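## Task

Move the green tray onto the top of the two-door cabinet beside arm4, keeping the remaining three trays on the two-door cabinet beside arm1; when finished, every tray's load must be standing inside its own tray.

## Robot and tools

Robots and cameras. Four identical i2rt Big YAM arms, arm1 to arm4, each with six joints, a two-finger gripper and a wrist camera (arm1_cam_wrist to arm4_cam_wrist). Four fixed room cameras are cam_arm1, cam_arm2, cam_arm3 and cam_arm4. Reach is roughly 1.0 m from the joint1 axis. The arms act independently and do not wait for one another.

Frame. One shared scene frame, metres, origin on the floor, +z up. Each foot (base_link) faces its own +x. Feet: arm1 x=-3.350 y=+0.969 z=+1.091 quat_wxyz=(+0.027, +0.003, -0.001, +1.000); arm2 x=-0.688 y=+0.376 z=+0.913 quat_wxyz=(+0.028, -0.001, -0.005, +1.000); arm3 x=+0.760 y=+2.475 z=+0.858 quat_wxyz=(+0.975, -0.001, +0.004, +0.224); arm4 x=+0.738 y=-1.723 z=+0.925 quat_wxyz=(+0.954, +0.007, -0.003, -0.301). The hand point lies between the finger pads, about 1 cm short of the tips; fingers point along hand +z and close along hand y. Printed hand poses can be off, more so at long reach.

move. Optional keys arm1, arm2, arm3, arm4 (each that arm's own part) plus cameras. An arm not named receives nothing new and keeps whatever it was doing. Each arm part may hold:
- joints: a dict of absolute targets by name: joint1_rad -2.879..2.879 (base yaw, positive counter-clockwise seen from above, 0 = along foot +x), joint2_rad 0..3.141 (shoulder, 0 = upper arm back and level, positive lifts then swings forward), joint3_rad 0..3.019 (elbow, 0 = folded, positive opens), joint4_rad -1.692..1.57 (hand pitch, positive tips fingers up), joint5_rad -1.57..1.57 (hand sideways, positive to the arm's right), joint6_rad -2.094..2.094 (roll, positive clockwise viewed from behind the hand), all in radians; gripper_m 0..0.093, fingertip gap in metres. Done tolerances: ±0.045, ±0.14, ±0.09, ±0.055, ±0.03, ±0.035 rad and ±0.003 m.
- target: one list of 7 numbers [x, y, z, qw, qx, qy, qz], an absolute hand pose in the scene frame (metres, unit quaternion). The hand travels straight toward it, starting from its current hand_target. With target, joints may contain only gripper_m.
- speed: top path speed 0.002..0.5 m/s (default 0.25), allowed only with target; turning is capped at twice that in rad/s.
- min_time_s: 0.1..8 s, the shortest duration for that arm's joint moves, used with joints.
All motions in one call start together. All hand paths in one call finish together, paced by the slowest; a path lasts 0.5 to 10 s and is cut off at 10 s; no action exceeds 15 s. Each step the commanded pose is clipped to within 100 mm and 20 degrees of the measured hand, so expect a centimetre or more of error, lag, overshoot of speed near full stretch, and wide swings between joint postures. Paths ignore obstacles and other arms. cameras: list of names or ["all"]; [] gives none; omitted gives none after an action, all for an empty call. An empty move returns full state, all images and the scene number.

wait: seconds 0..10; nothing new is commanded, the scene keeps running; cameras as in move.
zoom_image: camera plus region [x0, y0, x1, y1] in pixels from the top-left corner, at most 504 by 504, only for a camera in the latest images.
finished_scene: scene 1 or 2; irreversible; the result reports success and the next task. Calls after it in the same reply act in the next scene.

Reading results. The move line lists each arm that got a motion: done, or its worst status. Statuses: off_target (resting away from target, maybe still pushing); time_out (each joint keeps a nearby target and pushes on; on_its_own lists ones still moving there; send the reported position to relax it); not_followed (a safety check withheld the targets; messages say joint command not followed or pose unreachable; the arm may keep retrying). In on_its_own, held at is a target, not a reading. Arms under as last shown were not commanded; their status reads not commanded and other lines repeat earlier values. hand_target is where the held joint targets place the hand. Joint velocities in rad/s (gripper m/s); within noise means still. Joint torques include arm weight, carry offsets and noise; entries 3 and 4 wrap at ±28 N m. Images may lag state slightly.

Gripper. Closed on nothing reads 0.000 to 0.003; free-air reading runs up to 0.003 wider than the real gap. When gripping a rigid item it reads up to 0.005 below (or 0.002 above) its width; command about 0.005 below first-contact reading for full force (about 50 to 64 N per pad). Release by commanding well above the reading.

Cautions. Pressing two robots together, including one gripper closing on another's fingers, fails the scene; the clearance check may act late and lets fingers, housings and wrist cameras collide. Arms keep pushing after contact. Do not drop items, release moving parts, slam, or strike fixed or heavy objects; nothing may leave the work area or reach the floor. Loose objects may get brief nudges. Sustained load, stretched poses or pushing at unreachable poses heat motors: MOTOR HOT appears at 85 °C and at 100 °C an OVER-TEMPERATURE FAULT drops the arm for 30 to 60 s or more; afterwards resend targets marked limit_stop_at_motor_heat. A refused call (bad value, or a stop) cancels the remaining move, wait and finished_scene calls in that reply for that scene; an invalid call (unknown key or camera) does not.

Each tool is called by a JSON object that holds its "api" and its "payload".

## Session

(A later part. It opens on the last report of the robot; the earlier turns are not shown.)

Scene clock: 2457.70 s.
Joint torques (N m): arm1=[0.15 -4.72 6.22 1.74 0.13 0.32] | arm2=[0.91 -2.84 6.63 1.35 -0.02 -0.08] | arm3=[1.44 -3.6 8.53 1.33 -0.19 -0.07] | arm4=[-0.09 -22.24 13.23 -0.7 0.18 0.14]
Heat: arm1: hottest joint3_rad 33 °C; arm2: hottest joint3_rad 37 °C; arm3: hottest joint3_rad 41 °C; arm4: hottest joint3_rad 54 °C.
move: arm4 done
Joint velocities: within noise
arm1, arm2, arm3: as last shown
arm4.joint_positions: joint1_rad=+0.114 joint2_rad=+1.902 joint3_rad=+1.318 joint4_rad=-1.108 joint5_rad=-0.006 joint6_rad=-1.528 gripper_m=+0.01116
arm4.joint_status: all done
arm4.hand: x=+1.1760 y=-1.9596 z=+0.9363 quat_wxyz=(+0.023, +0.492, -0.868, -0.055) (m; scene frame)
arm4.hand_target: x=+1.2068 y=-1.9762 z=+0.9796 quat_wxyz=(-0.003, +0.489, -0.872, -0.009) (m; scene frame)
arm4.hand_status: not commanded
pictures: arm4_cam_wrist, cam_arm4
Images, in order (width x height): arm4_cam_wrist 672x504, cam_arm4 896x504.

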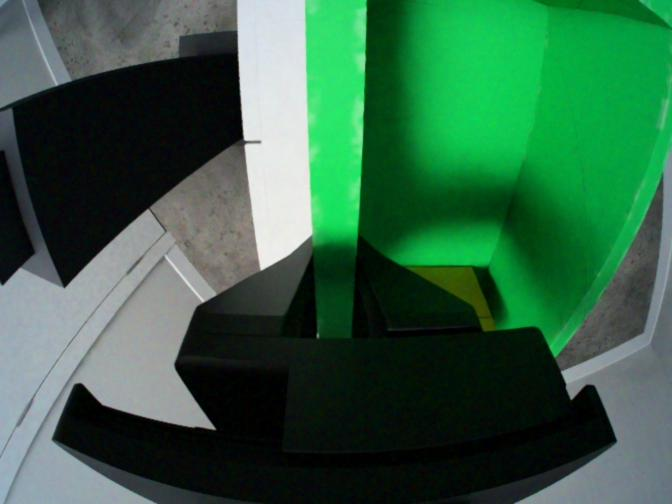

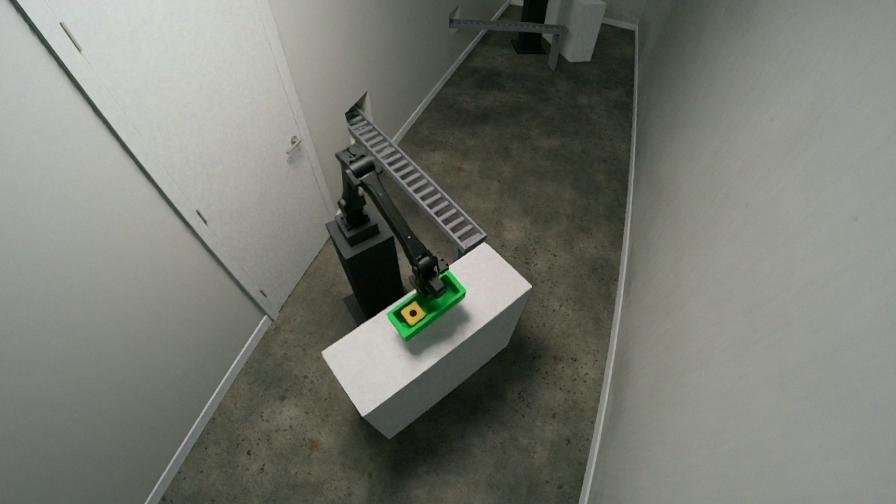

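{"api": "move", "payload": {"arm4": {"target": [1.200, -1.972, 0.905, -0.0148, 0.4886, -0.8725, 0.0232], "speed": 0.15}, "cameras": ["arm4_cam_wrist", "cam_arm4"]}}

{"api": "zoom_image", "payload": {"camera": "cam_arm4", "region": [340, 220, 540, 400]}}

Scene clock: 2481.23 s.
Joint torques (N m): arm1=[0.38 -4.72 6.23 1.73 0.14 0.32] | arm2=[0.97 -4.13 6.38 1.42 -0.02 -0.15] | arm3=[1.44 -3.78 8.5 1.32 -0.18 -0.08] | arm4=[-0.26 -21.48 8.1 0.51 0.44 0.15]
Heat: arm1: hottest joint3_rad 33 °C; arm2: hottest joint3_rad 37 °C; arm3: hottest joint3_rad 41 °C; arm4: hottest joint3_rad 59 °C.
move: arm4 off_target
Joint velocities: within noise
arm1, arm2, arm3: as last shown
arm4.joint_positions: joint1_rad=+0.114 joint2_rad=+1.941 joint3_rad=+1.224 joint4_rad=-0.865 joint5_rad=+0.002 joint6_rad=-1.521 gripper_m=+0.01116
arm4.joint_status: not commanded
arm4.hand: x=+1.1841 y=-1.9647 z=+0.8867 quat_wxyz=(-0.003, +0.490, -0.872, -0.007) (m; scene frame)
arm4.hand_target: x=+1.1996 y=-1.9717 z=+0.9054 quat_wxyz=(-0.015, +0.488, -0.872, +0.023) (m; scene frame)
arm4.hand_status: off_target (0.025 m and 3.7 deg from the pose sent, 0.041 m and 10.0 deg at the start)
pictures: arm4_cam_wrist, cam_arm4
Images, in order (width x height): arm4_cam_wrist 672x504, cam_arm4 896x504.

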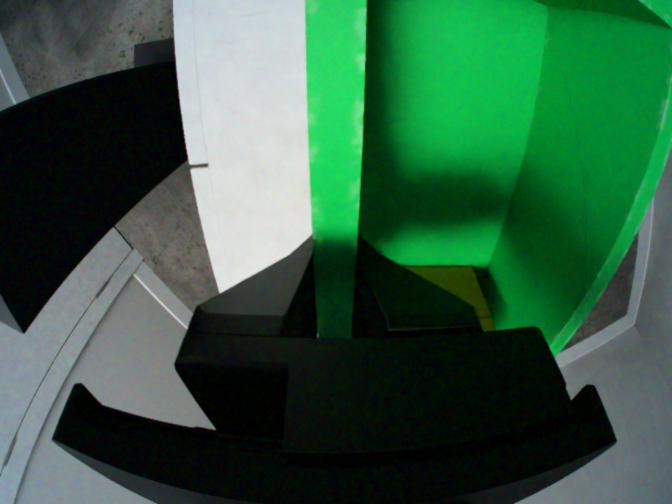

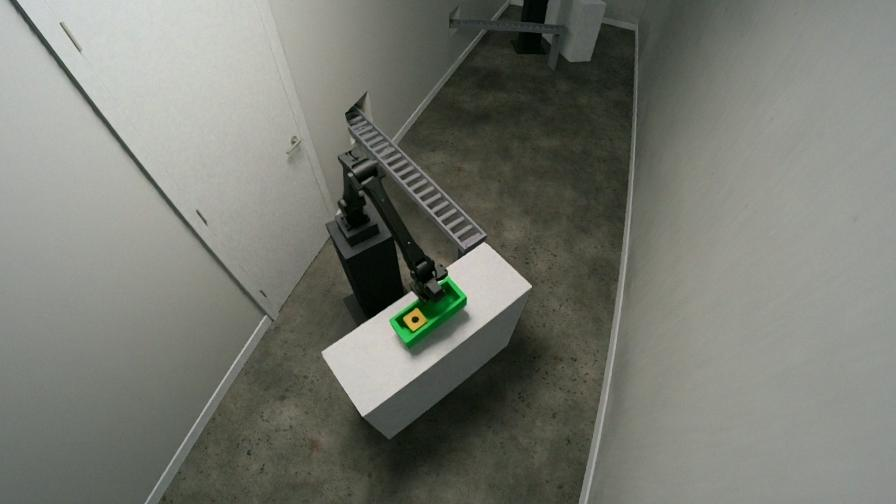

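Scaled by 2.520 from the camera's 896x504 image, which has a finer 1280x720 frame.

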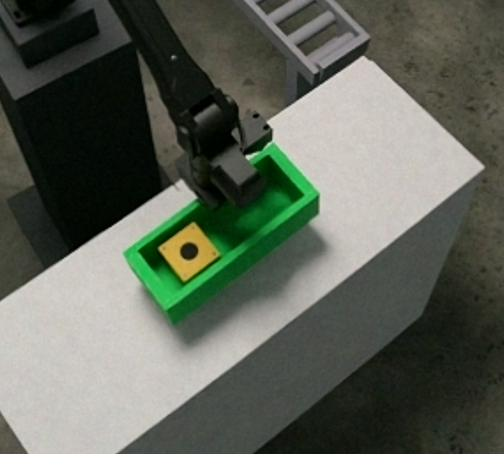

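{"api": "move", "payload": {"arm4": {"target": [1.200, -1.972, 0.862, -0.0148, 0.4886, -0.8725, 0.0232], "speed": 0.12}, "cameras": ["cam_arm4"]}}

{"api": "zoom_image", "payload": {"camera": "cam_arm4", "region": [340, 220, 540, 400]}}

Scene clock: 2489.33 s.
Joint torques (N m): arm1=[0.21 -4.84 6.23 1.76 0.13 0.33] | arm2=[0.91 -2.67 6.48 1.4 0 -0.11] | arm3=[1.44 -3.66 8.53 1.33 -0.19 -0.07] | arm4=[-0.15 -21.25 7.42 0.53 0.24 0.11]
Heat: arm1: hottest joint3_rad 33 °C; arm2: hottest joint3_rad 37 °C; arm3: hottest joint3_rad 41 °C; arm4: hottest joint3_rad 57 °C.
move: arm4 off_target
Joint velocities: within noise
arm1.joint_positions: joint1_rad=+1.605 joint2_rad=+1.246 joint3_rad=+2.437 joint4_rad=-1.188 joint5_rad=+0.002 joint6_rad=-0.017 gripper_m=+0.04991
arm1.joint_status: not commanded
arm1.hand: x=-3.3523 y=+0.6122 z=+1.9572 quat_wxyz=(+0.489, +0.499, +0.500, -0.512) (m; scene frame)
arm1.hand_target: x=-3.3504 y=+0.6140 z=+1.9580 quat_wxyz=(+0.494, +0.503, +0.498, -0.505) (m; scene frame)
arm1.hand_status: not commanded
arm2, arm3: as last shown
arm4.joint_positions: joint1_rad=+0.114 joint2_rad=+2.012 joint3_rad=+1.205 joint4_rad=-0.767 joint5_rad=+0.008 joint6_rad=-1.521 gripper_m=+0.01116
arm4.joint_status: not commanded
arm4.hand: x=+1.1847 y=-1.9655 z=+0.8467 quat_wxyz=(-0.003, +0.490, -0.872, -0.002) (m; scene frame)
arm4.hand_target: x=+1.1997 y=-1.9718 z=+0.8624 quat_wxyz=(-0.015, +0.488, -0.872, +0.023) (m; scene frame)
arm4.hand_status: off_target (0.023 m and 3.2 deg from the pose sent, 0.030 m and 3.7 deg at the start)
pictures: cam_arm4
Images, in order (width x height): cam_arm4 896x504.

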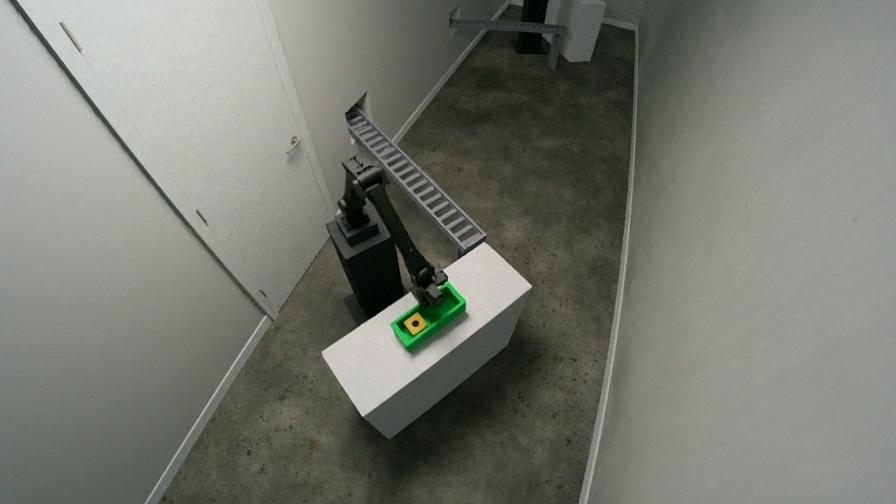

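Scaled by 2.520 from the camera's 896x504 image, which has a finer 1280x720 frame.

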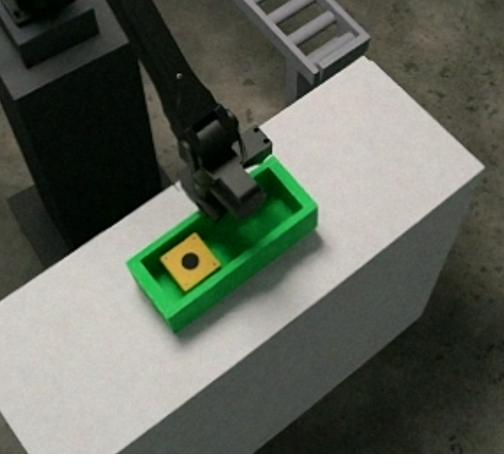

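{"api": "move", "payload": {"arm4": {"target": [1.200, -1.972, 0.836, -0.0148, 0.4886, -0.8725, 0.0232], "speed": 0.1}, "cameras": ["cam_arm4"]}}

{"api": "zoom_image", "payload": {"camera": "cam_arm4", "region": [370, 250, 490, 370]}}

Scene clock: 2504.20 s.
Joint torques (N m): arm1=[0.26 -4.54 6.23 1.73 0.13 0.32] | arm2=[0.21 -3.55 6.37 1.46 -0.05 -0.14] | arm3=[1.38 -3.66 8.54 1.33 -0.19 -0.08] | arm4=[-0.32 -18.67 6.9 0.83 -0.05 0.06]
Heat: arm1: hottest joint2_rad 32 °C; arm2: hottest joint3_rad 37 °C; arm3: hottest joint3_rad 41 °C; arm4: hottest joint3_rad 52 °C.
move: arm4 done
Joint velocities: within noise
arm1, arm2: as last shown
arm3.joint_positions: joint1_rad=-0.464 joint2_rad=+1.193 joint3_rad=+2.357 joint4_rad=-1.192 joint5_rad=+0.004 joint6_rad=+0.016 gripper_m=+0.09396
arm3.joint_status: not commanded
arm3.hand: x=+1.1117 y=+2.4726 z=+1.7068 quat_wxyz=(-0.694, -0.010, -0.720, +0.002) (m; scene frame)
arm3.hand_target: x=+1.1016 y=+2.4736 z=+1.7198 quat_wxyz=(-0.704, -0.003, -0.710, +0.005) (m; scene frame)
arm3.hand_status: not commanded
arm4.joint_positions: joint1_rad=+0.114 joint2_rad=+2.026 joint3_rad=+1.205 joint4_rad=-0.721 joint5_rad=+0.016 joint6_rad=-1.515 gripper_m=+0.01116
arm4.joint_status: not commanded
arm4.hand: x=+1.1915 y=-1.9707 z=+0.8397 quat_wxyz=(-0.008, +0.487, -0.873, +0.014) (m; scene frame)
arm4.hand_target: x=+1.1998 y=-1.9719 z=+0.8362 quat_wxyz=(-0.015, +0.488, -0.872, +0.023) (m; scene frame)
arm4.hand_status: done (0.009 m and 1.4 deg from the pose sent, 0.020 m and 3.2 deg at the start)
pictures: cam_arm4
Images, in order (width x height): cam_arm4 896x504.

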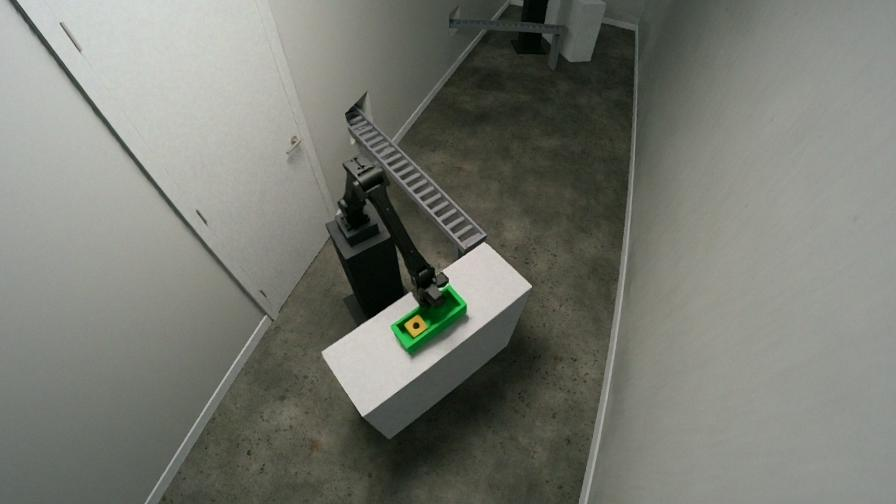

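Scaled by 4.200 from the camera's 896x504 image, which has a finer 1280x720 frame.

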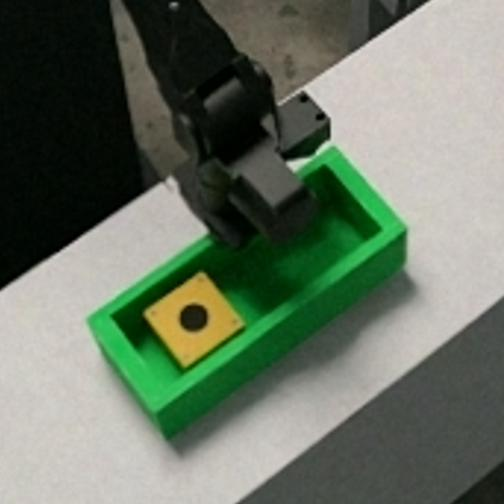

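{"api": "move", "payload": {"arm4": {"target": [1.196, -1.970, 0.831, 0, 0.4886, -0.8725, 0], "speed": 0.08}, "cameras": ["cam_arm4", "arm4_cam_wrist"]}}

{"api": "zoom_image", "payload": {"camera": "cam_arm4", "region": [370, 250, 490, 370]}}

Scene clock: 2514.83 s.
Joint torques (N m): arm1=[0.38 -4.78 6.26 1.83 0.14 0.32] | arm2=[1.2 -3.66 6.42 1.32 -0.04 -0.07] | arm3=[1.32 -3.72 8.5 1.35 -0.19 -0.08] | arm4=[-0.26 -17.55 9.03 -0.9 -0.22 0.09]
Heat: arm1: hottest joint2_rad 32 °C; arm2: hottest joint3_rad 37 °C; arm3: hottest joint3_rad 41 °C; arm4: hottest joint3_rad 49 °C.
move: arm4 done
Joint velocities: within noise
arm1, arm2, arm3: as last shown
arm4.joint_positions: joint1_rad=+0.114 joint2_rad=+2.038 joint3_rad=+1.205 joint4_rad=-0.730 joint5_rad=+0.021 joint6_rad=-1.515 gripper_m=+0.01116
arm4.joint_status: not commanded
arm4.hand: x=+1.1868 y=-1.9689 z=+0.8337 quat_wxyz=(+0.000, +0.487, -0.873, +0.006) (m; scene frame)
arm4.hand_target: x=+1.1957 y=-1.9698 z=+0.8310 quat_wxyz=(+0.000, +0.489, -0.873, +0.000) (m; scene frame)
arm4.hand_status: done (0.010 m and 0.7 deg from the pose sent, 0.010 m and 1.8 deg at the start)
pictures: arm4_cam_wrist, cam_arm4
Images, in order (width x height): arm4_cam_wrist 672x504, cam_arm4 896x504.

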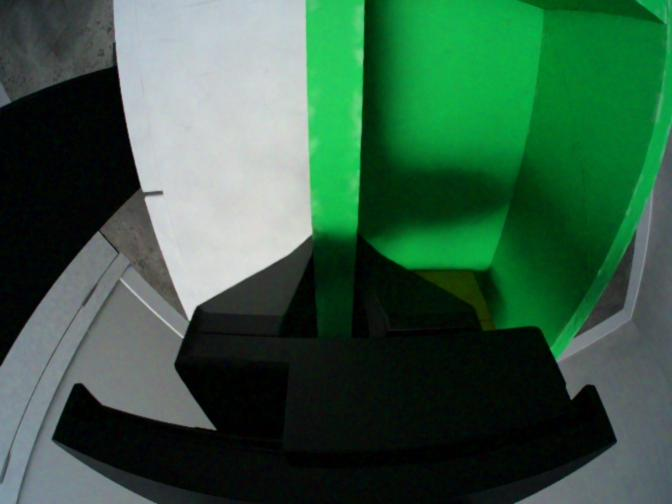

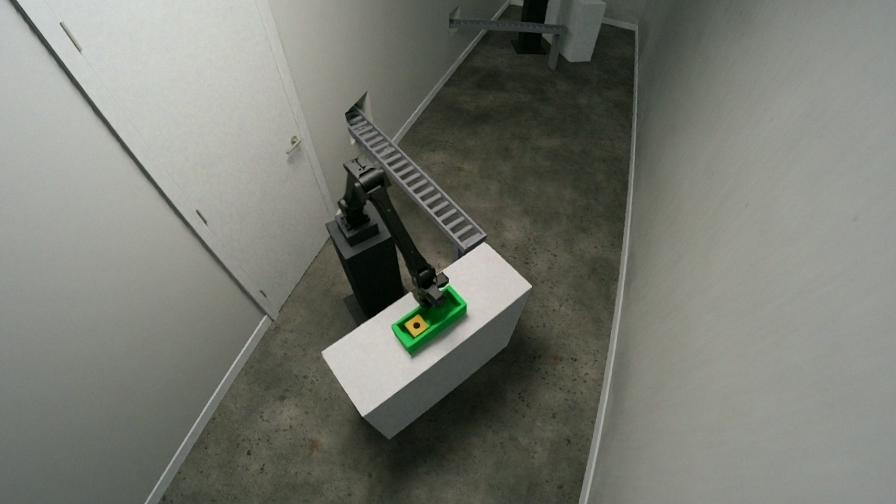

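Scaled by 4.200 from the camera's 896x504 image, which has a finer 1280x720 frame.

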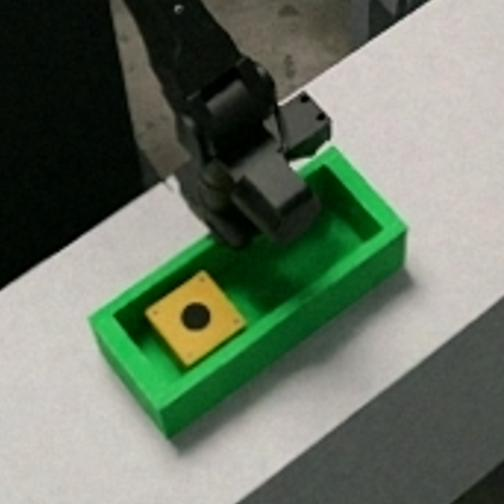

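{"api": "move", "payload": {"arm4": {"joints": {"gripper_m": 0.05}}, "cameras": []}}

{"api": "move", "payload": {"arm4": {"target": [1.192, -1.9695, 1.02, 0, 0.4886, -0.8725, 0], "speed": 0.25}, "cameras": ["arm4_cam_wrist", "cam_arm4", "cam_arm1"]}}

{"api": "zoom_image", "payload": {"camera": "cam_arm4", "region": [370, 250, 490, 370]}}

{"api": "zoom_image", "payload": {"camera": "cam_arm1", "region": [440, 140, 700, 290]}}

Scene clock: 2529.20 s.
Joint torques (N m): arm1=[0.09 -4.6 6.27 1.66 0.15 0.32] | arm2=[1.26 -2.96 6.46 1.03 -0.06 -0.07] | arm3=[1.26 -3.66 8.53 1.35 -0.19 -0.08] | arm4=[0.21 -17.38 8.88 -0.64 -0.18 0.06]
Heat: arm1: hottest joint2_rad 32 °C; arm2: hottest joint3_rad 37 °C; arm3: hottest joint3_rad 41 °C; arm4: hottest joint3_rad 48 °C.
move: arm4 done
Joint velocities: within noise
arm1, arm2, arm3: as last shown
arm4.joint_positions: joint1_rad=+0.113 joint2_rad=+2.040 joint3_rad=+1.205 joint4_rad=-0.740 joint5_rad=+0.020 joint6_rad=-1.515 gripper_m=+0.04988
arm4.joint_status: all done
arm4.hand: x=+1.1846 y=-1.9677 z=+0.8329 quat_wxyz=(+0.002, +0.487, -0.873, +0.001) (m; scene frame)
arm4.hand_target: x=+1.1957 y=-1.9699 z=+0.8311 quat_wxyz=(+0.000, +0.489, -0.872, +0.000) (m; scene frame)
arm4.hand_status: not commanded
pictures: none
No camera images: "cameras" was empty.

Scene clock: 2530.80 s.
Joint torques (N m): arm1=[0.21 -4.89 6.2 1.78 0.15 0.31] | arm2=[1.08 -3.08 6.57 1.57 0.01 -0.06] | arm3=[1.38 -3.66 8.54 1.33 -0.18 -0.08] | arm4=[-0.15 -17.73 11.92 -0.81 -0.2 0.09]
Heat: arm1: hottest joint2_rad 32 °C; arm2: hottest joint3_rad 37 °C; arm3: hottest joint3_rad 41 °C; arm4: hottest joint3_rad 49 °C.
move: arm4 off_target
Joint velocities: within noise
arm1, arm3: as last shown
arm2.joint_positions: joint1_rad=+0.990 joint2_rad=+1.243 joint3_rad=+2.431 joint4_rad=-1.191 joint5_rad=+0.003 joint6_rad=+0.015 gripper_m=+0.04991
arm2.joint_status: not commanded
arm2.hand: x=-0.9010 y=+0.0829 z=+1.7747 quat_wxyz=(+0.319, +0.637, +0.316, -0.627) (m; scene frame)
arm2.hand_target: x=-0.9000 y=+0.0840 z=+1.7775 quat_wxyz=(+0.316, +0.633, +0.321, -0.629) (m; scene frame)
arm2.hand_status: not commanded
arm4.joint_positions: joint1_rad=+0.113 joint2_rad=+1.767 joint3_rad=+1.331 joint4_rad=-1.168 joint5_rad=+0.019 joint6_rad=-1.515 gripper_m=+0.04997
arm4.joint_status: not commanded
arm4.hand: x=+1.1752 y=-1.9655 z=+1.0064 quat_wxyz=(+0.010, +0.487, -0.873, -0.011) (m; scene frame)
arm4.hand_target: x=+1.1914 y=-1.9691 z=+1.0203 quat_wxyz=(+0.000, +0.489, -0.872, +0.000) (m; scene frame)
arm4.hand_status: off_target (0.022 m and 1.7 deg from the pose sent, 0.187 m and 0.3 deg at the start)
pictures: arm4_cam_wrist, cam_arm1, cam_arm4
Images, in order (width x height): arm4_cam_wrist 672x504, cam_arm1 896x504, cam_arm4 896x504.

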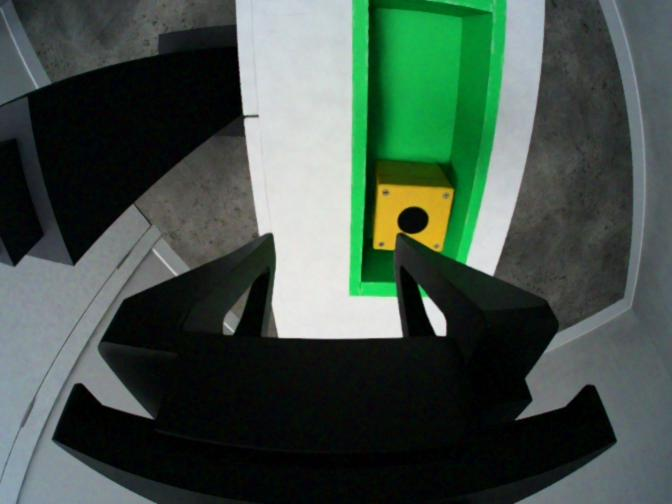

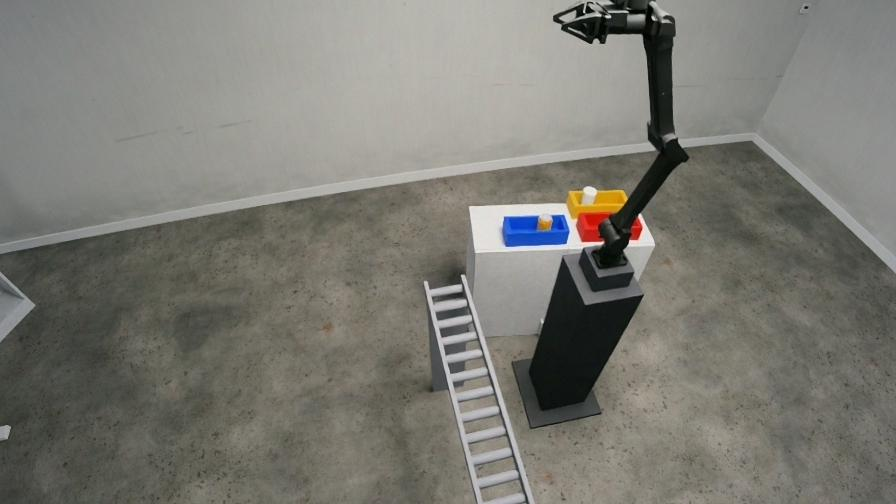

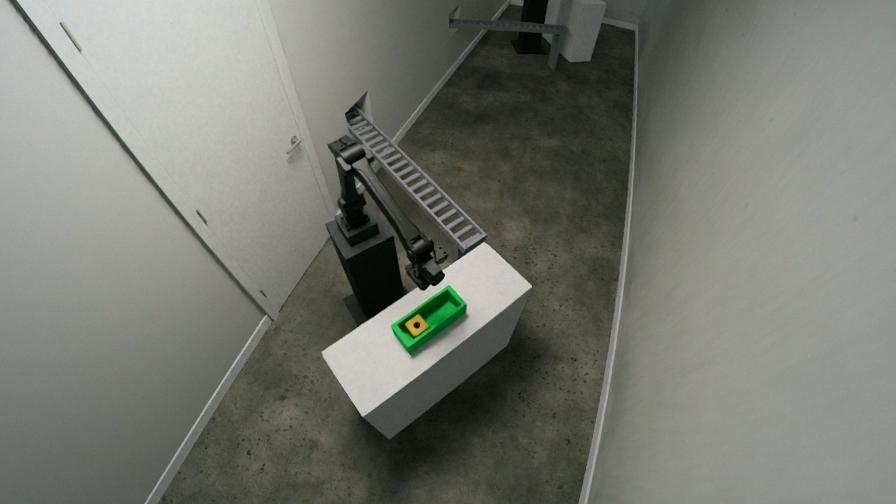

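Scaled by 4.200 from the camera's 896x504 image, which has a finer 1280x720 frame.

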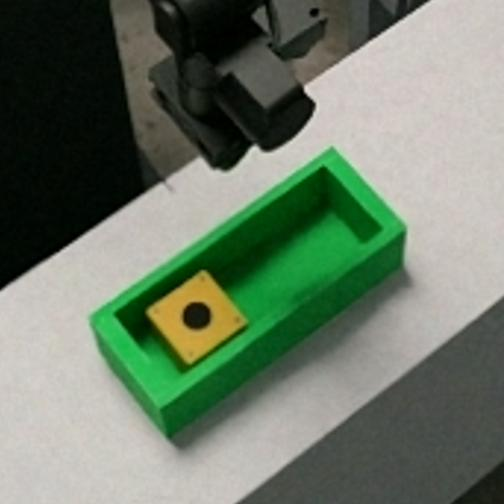

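Scaled by 1.938 from the camera's 896x504 image, which has a finer 1280x720 frame.

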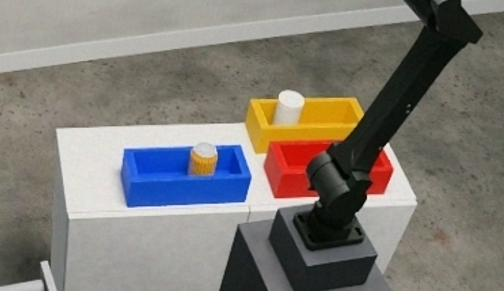

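{"api": "move", "payload": {"arm1": {"joints": {"joint2_rad": 1.95, "joint3_rad": 2.9}, "min_time_s": 2}, "cameras": ["cam_arm1"]}}

{"api": "zoom_image", "payload": {"camera": "cam_arm1", "region": [480, 170, 680, 270]}}

Scene clock: 2607.17 s.
Joint torques (N m): arm1=[0.15 -19.84 10.37 1.76 0.15 0.32] | arm2=[1.32 -3.14 6.61 1.43 0.01 -0.12] | arm3=[1.44 -3.72 8.54 1.31 -0.19 -0.08] | arm4=[-0.26 -17.79 11.95 -0.69 -0.17 0.06]
Heat: arm1: hottest joint2_rad 32 °C; arm2: hottest joint3_rad 37 °C; arm3: hottest joint3_rad 41 °C; arm4: hottest joint3_rad 61 °C.
move: arm1 done
Joint velocities: within noise
arm1.joint_positions: joint1_rad=+1.605 joint2_rad=+1.951 joint3_rad=+2.867 joint4_rad=-1.188 joint5_rad=+0.002 joint6_rad=-0.017 gripper_m=+0.04991
arm1.joint_status: all done
arm1.hand: x=-3.3601 y=+0.2705 z=+1.7833 quat_wxyz=(+0.417, +0.563, +0.564, -0.437) (m; scene frame)
arm1.hand_target: x=-3.3566 y=+0.2798 z=+1.7964 quat_wxyz=(+0.428, +0.562, +0.556, -0.438) (m; scene frame)
arm1.hand_status: not commanded
arm2, arm3, arm4: as last shown
pictures: cam_arm1
Images, in order (width x height): cam_arm1 896x504.

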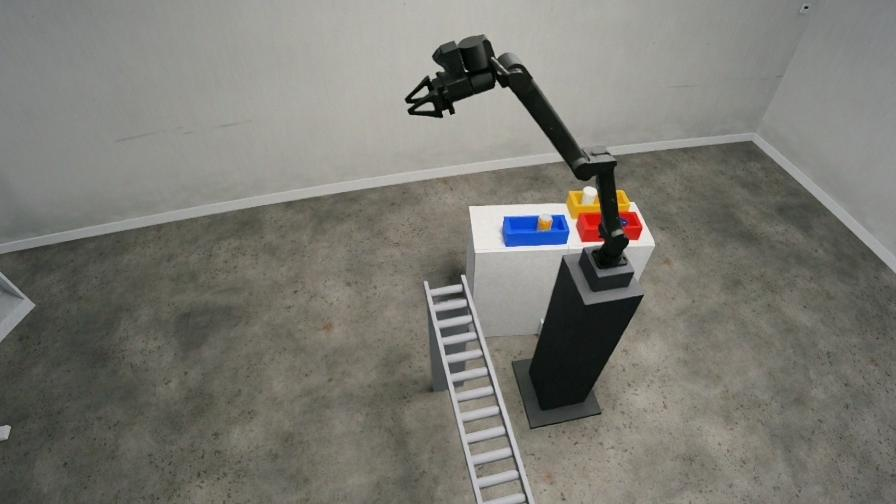

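Scaled by 2.520 from the camera's 896x504 image, which has a finer 1280x720 frame.

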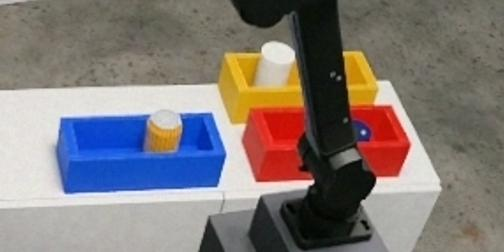

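{"api": "finished_scene", "payload": {"scene": 1}}

The scene is finished: the task was done.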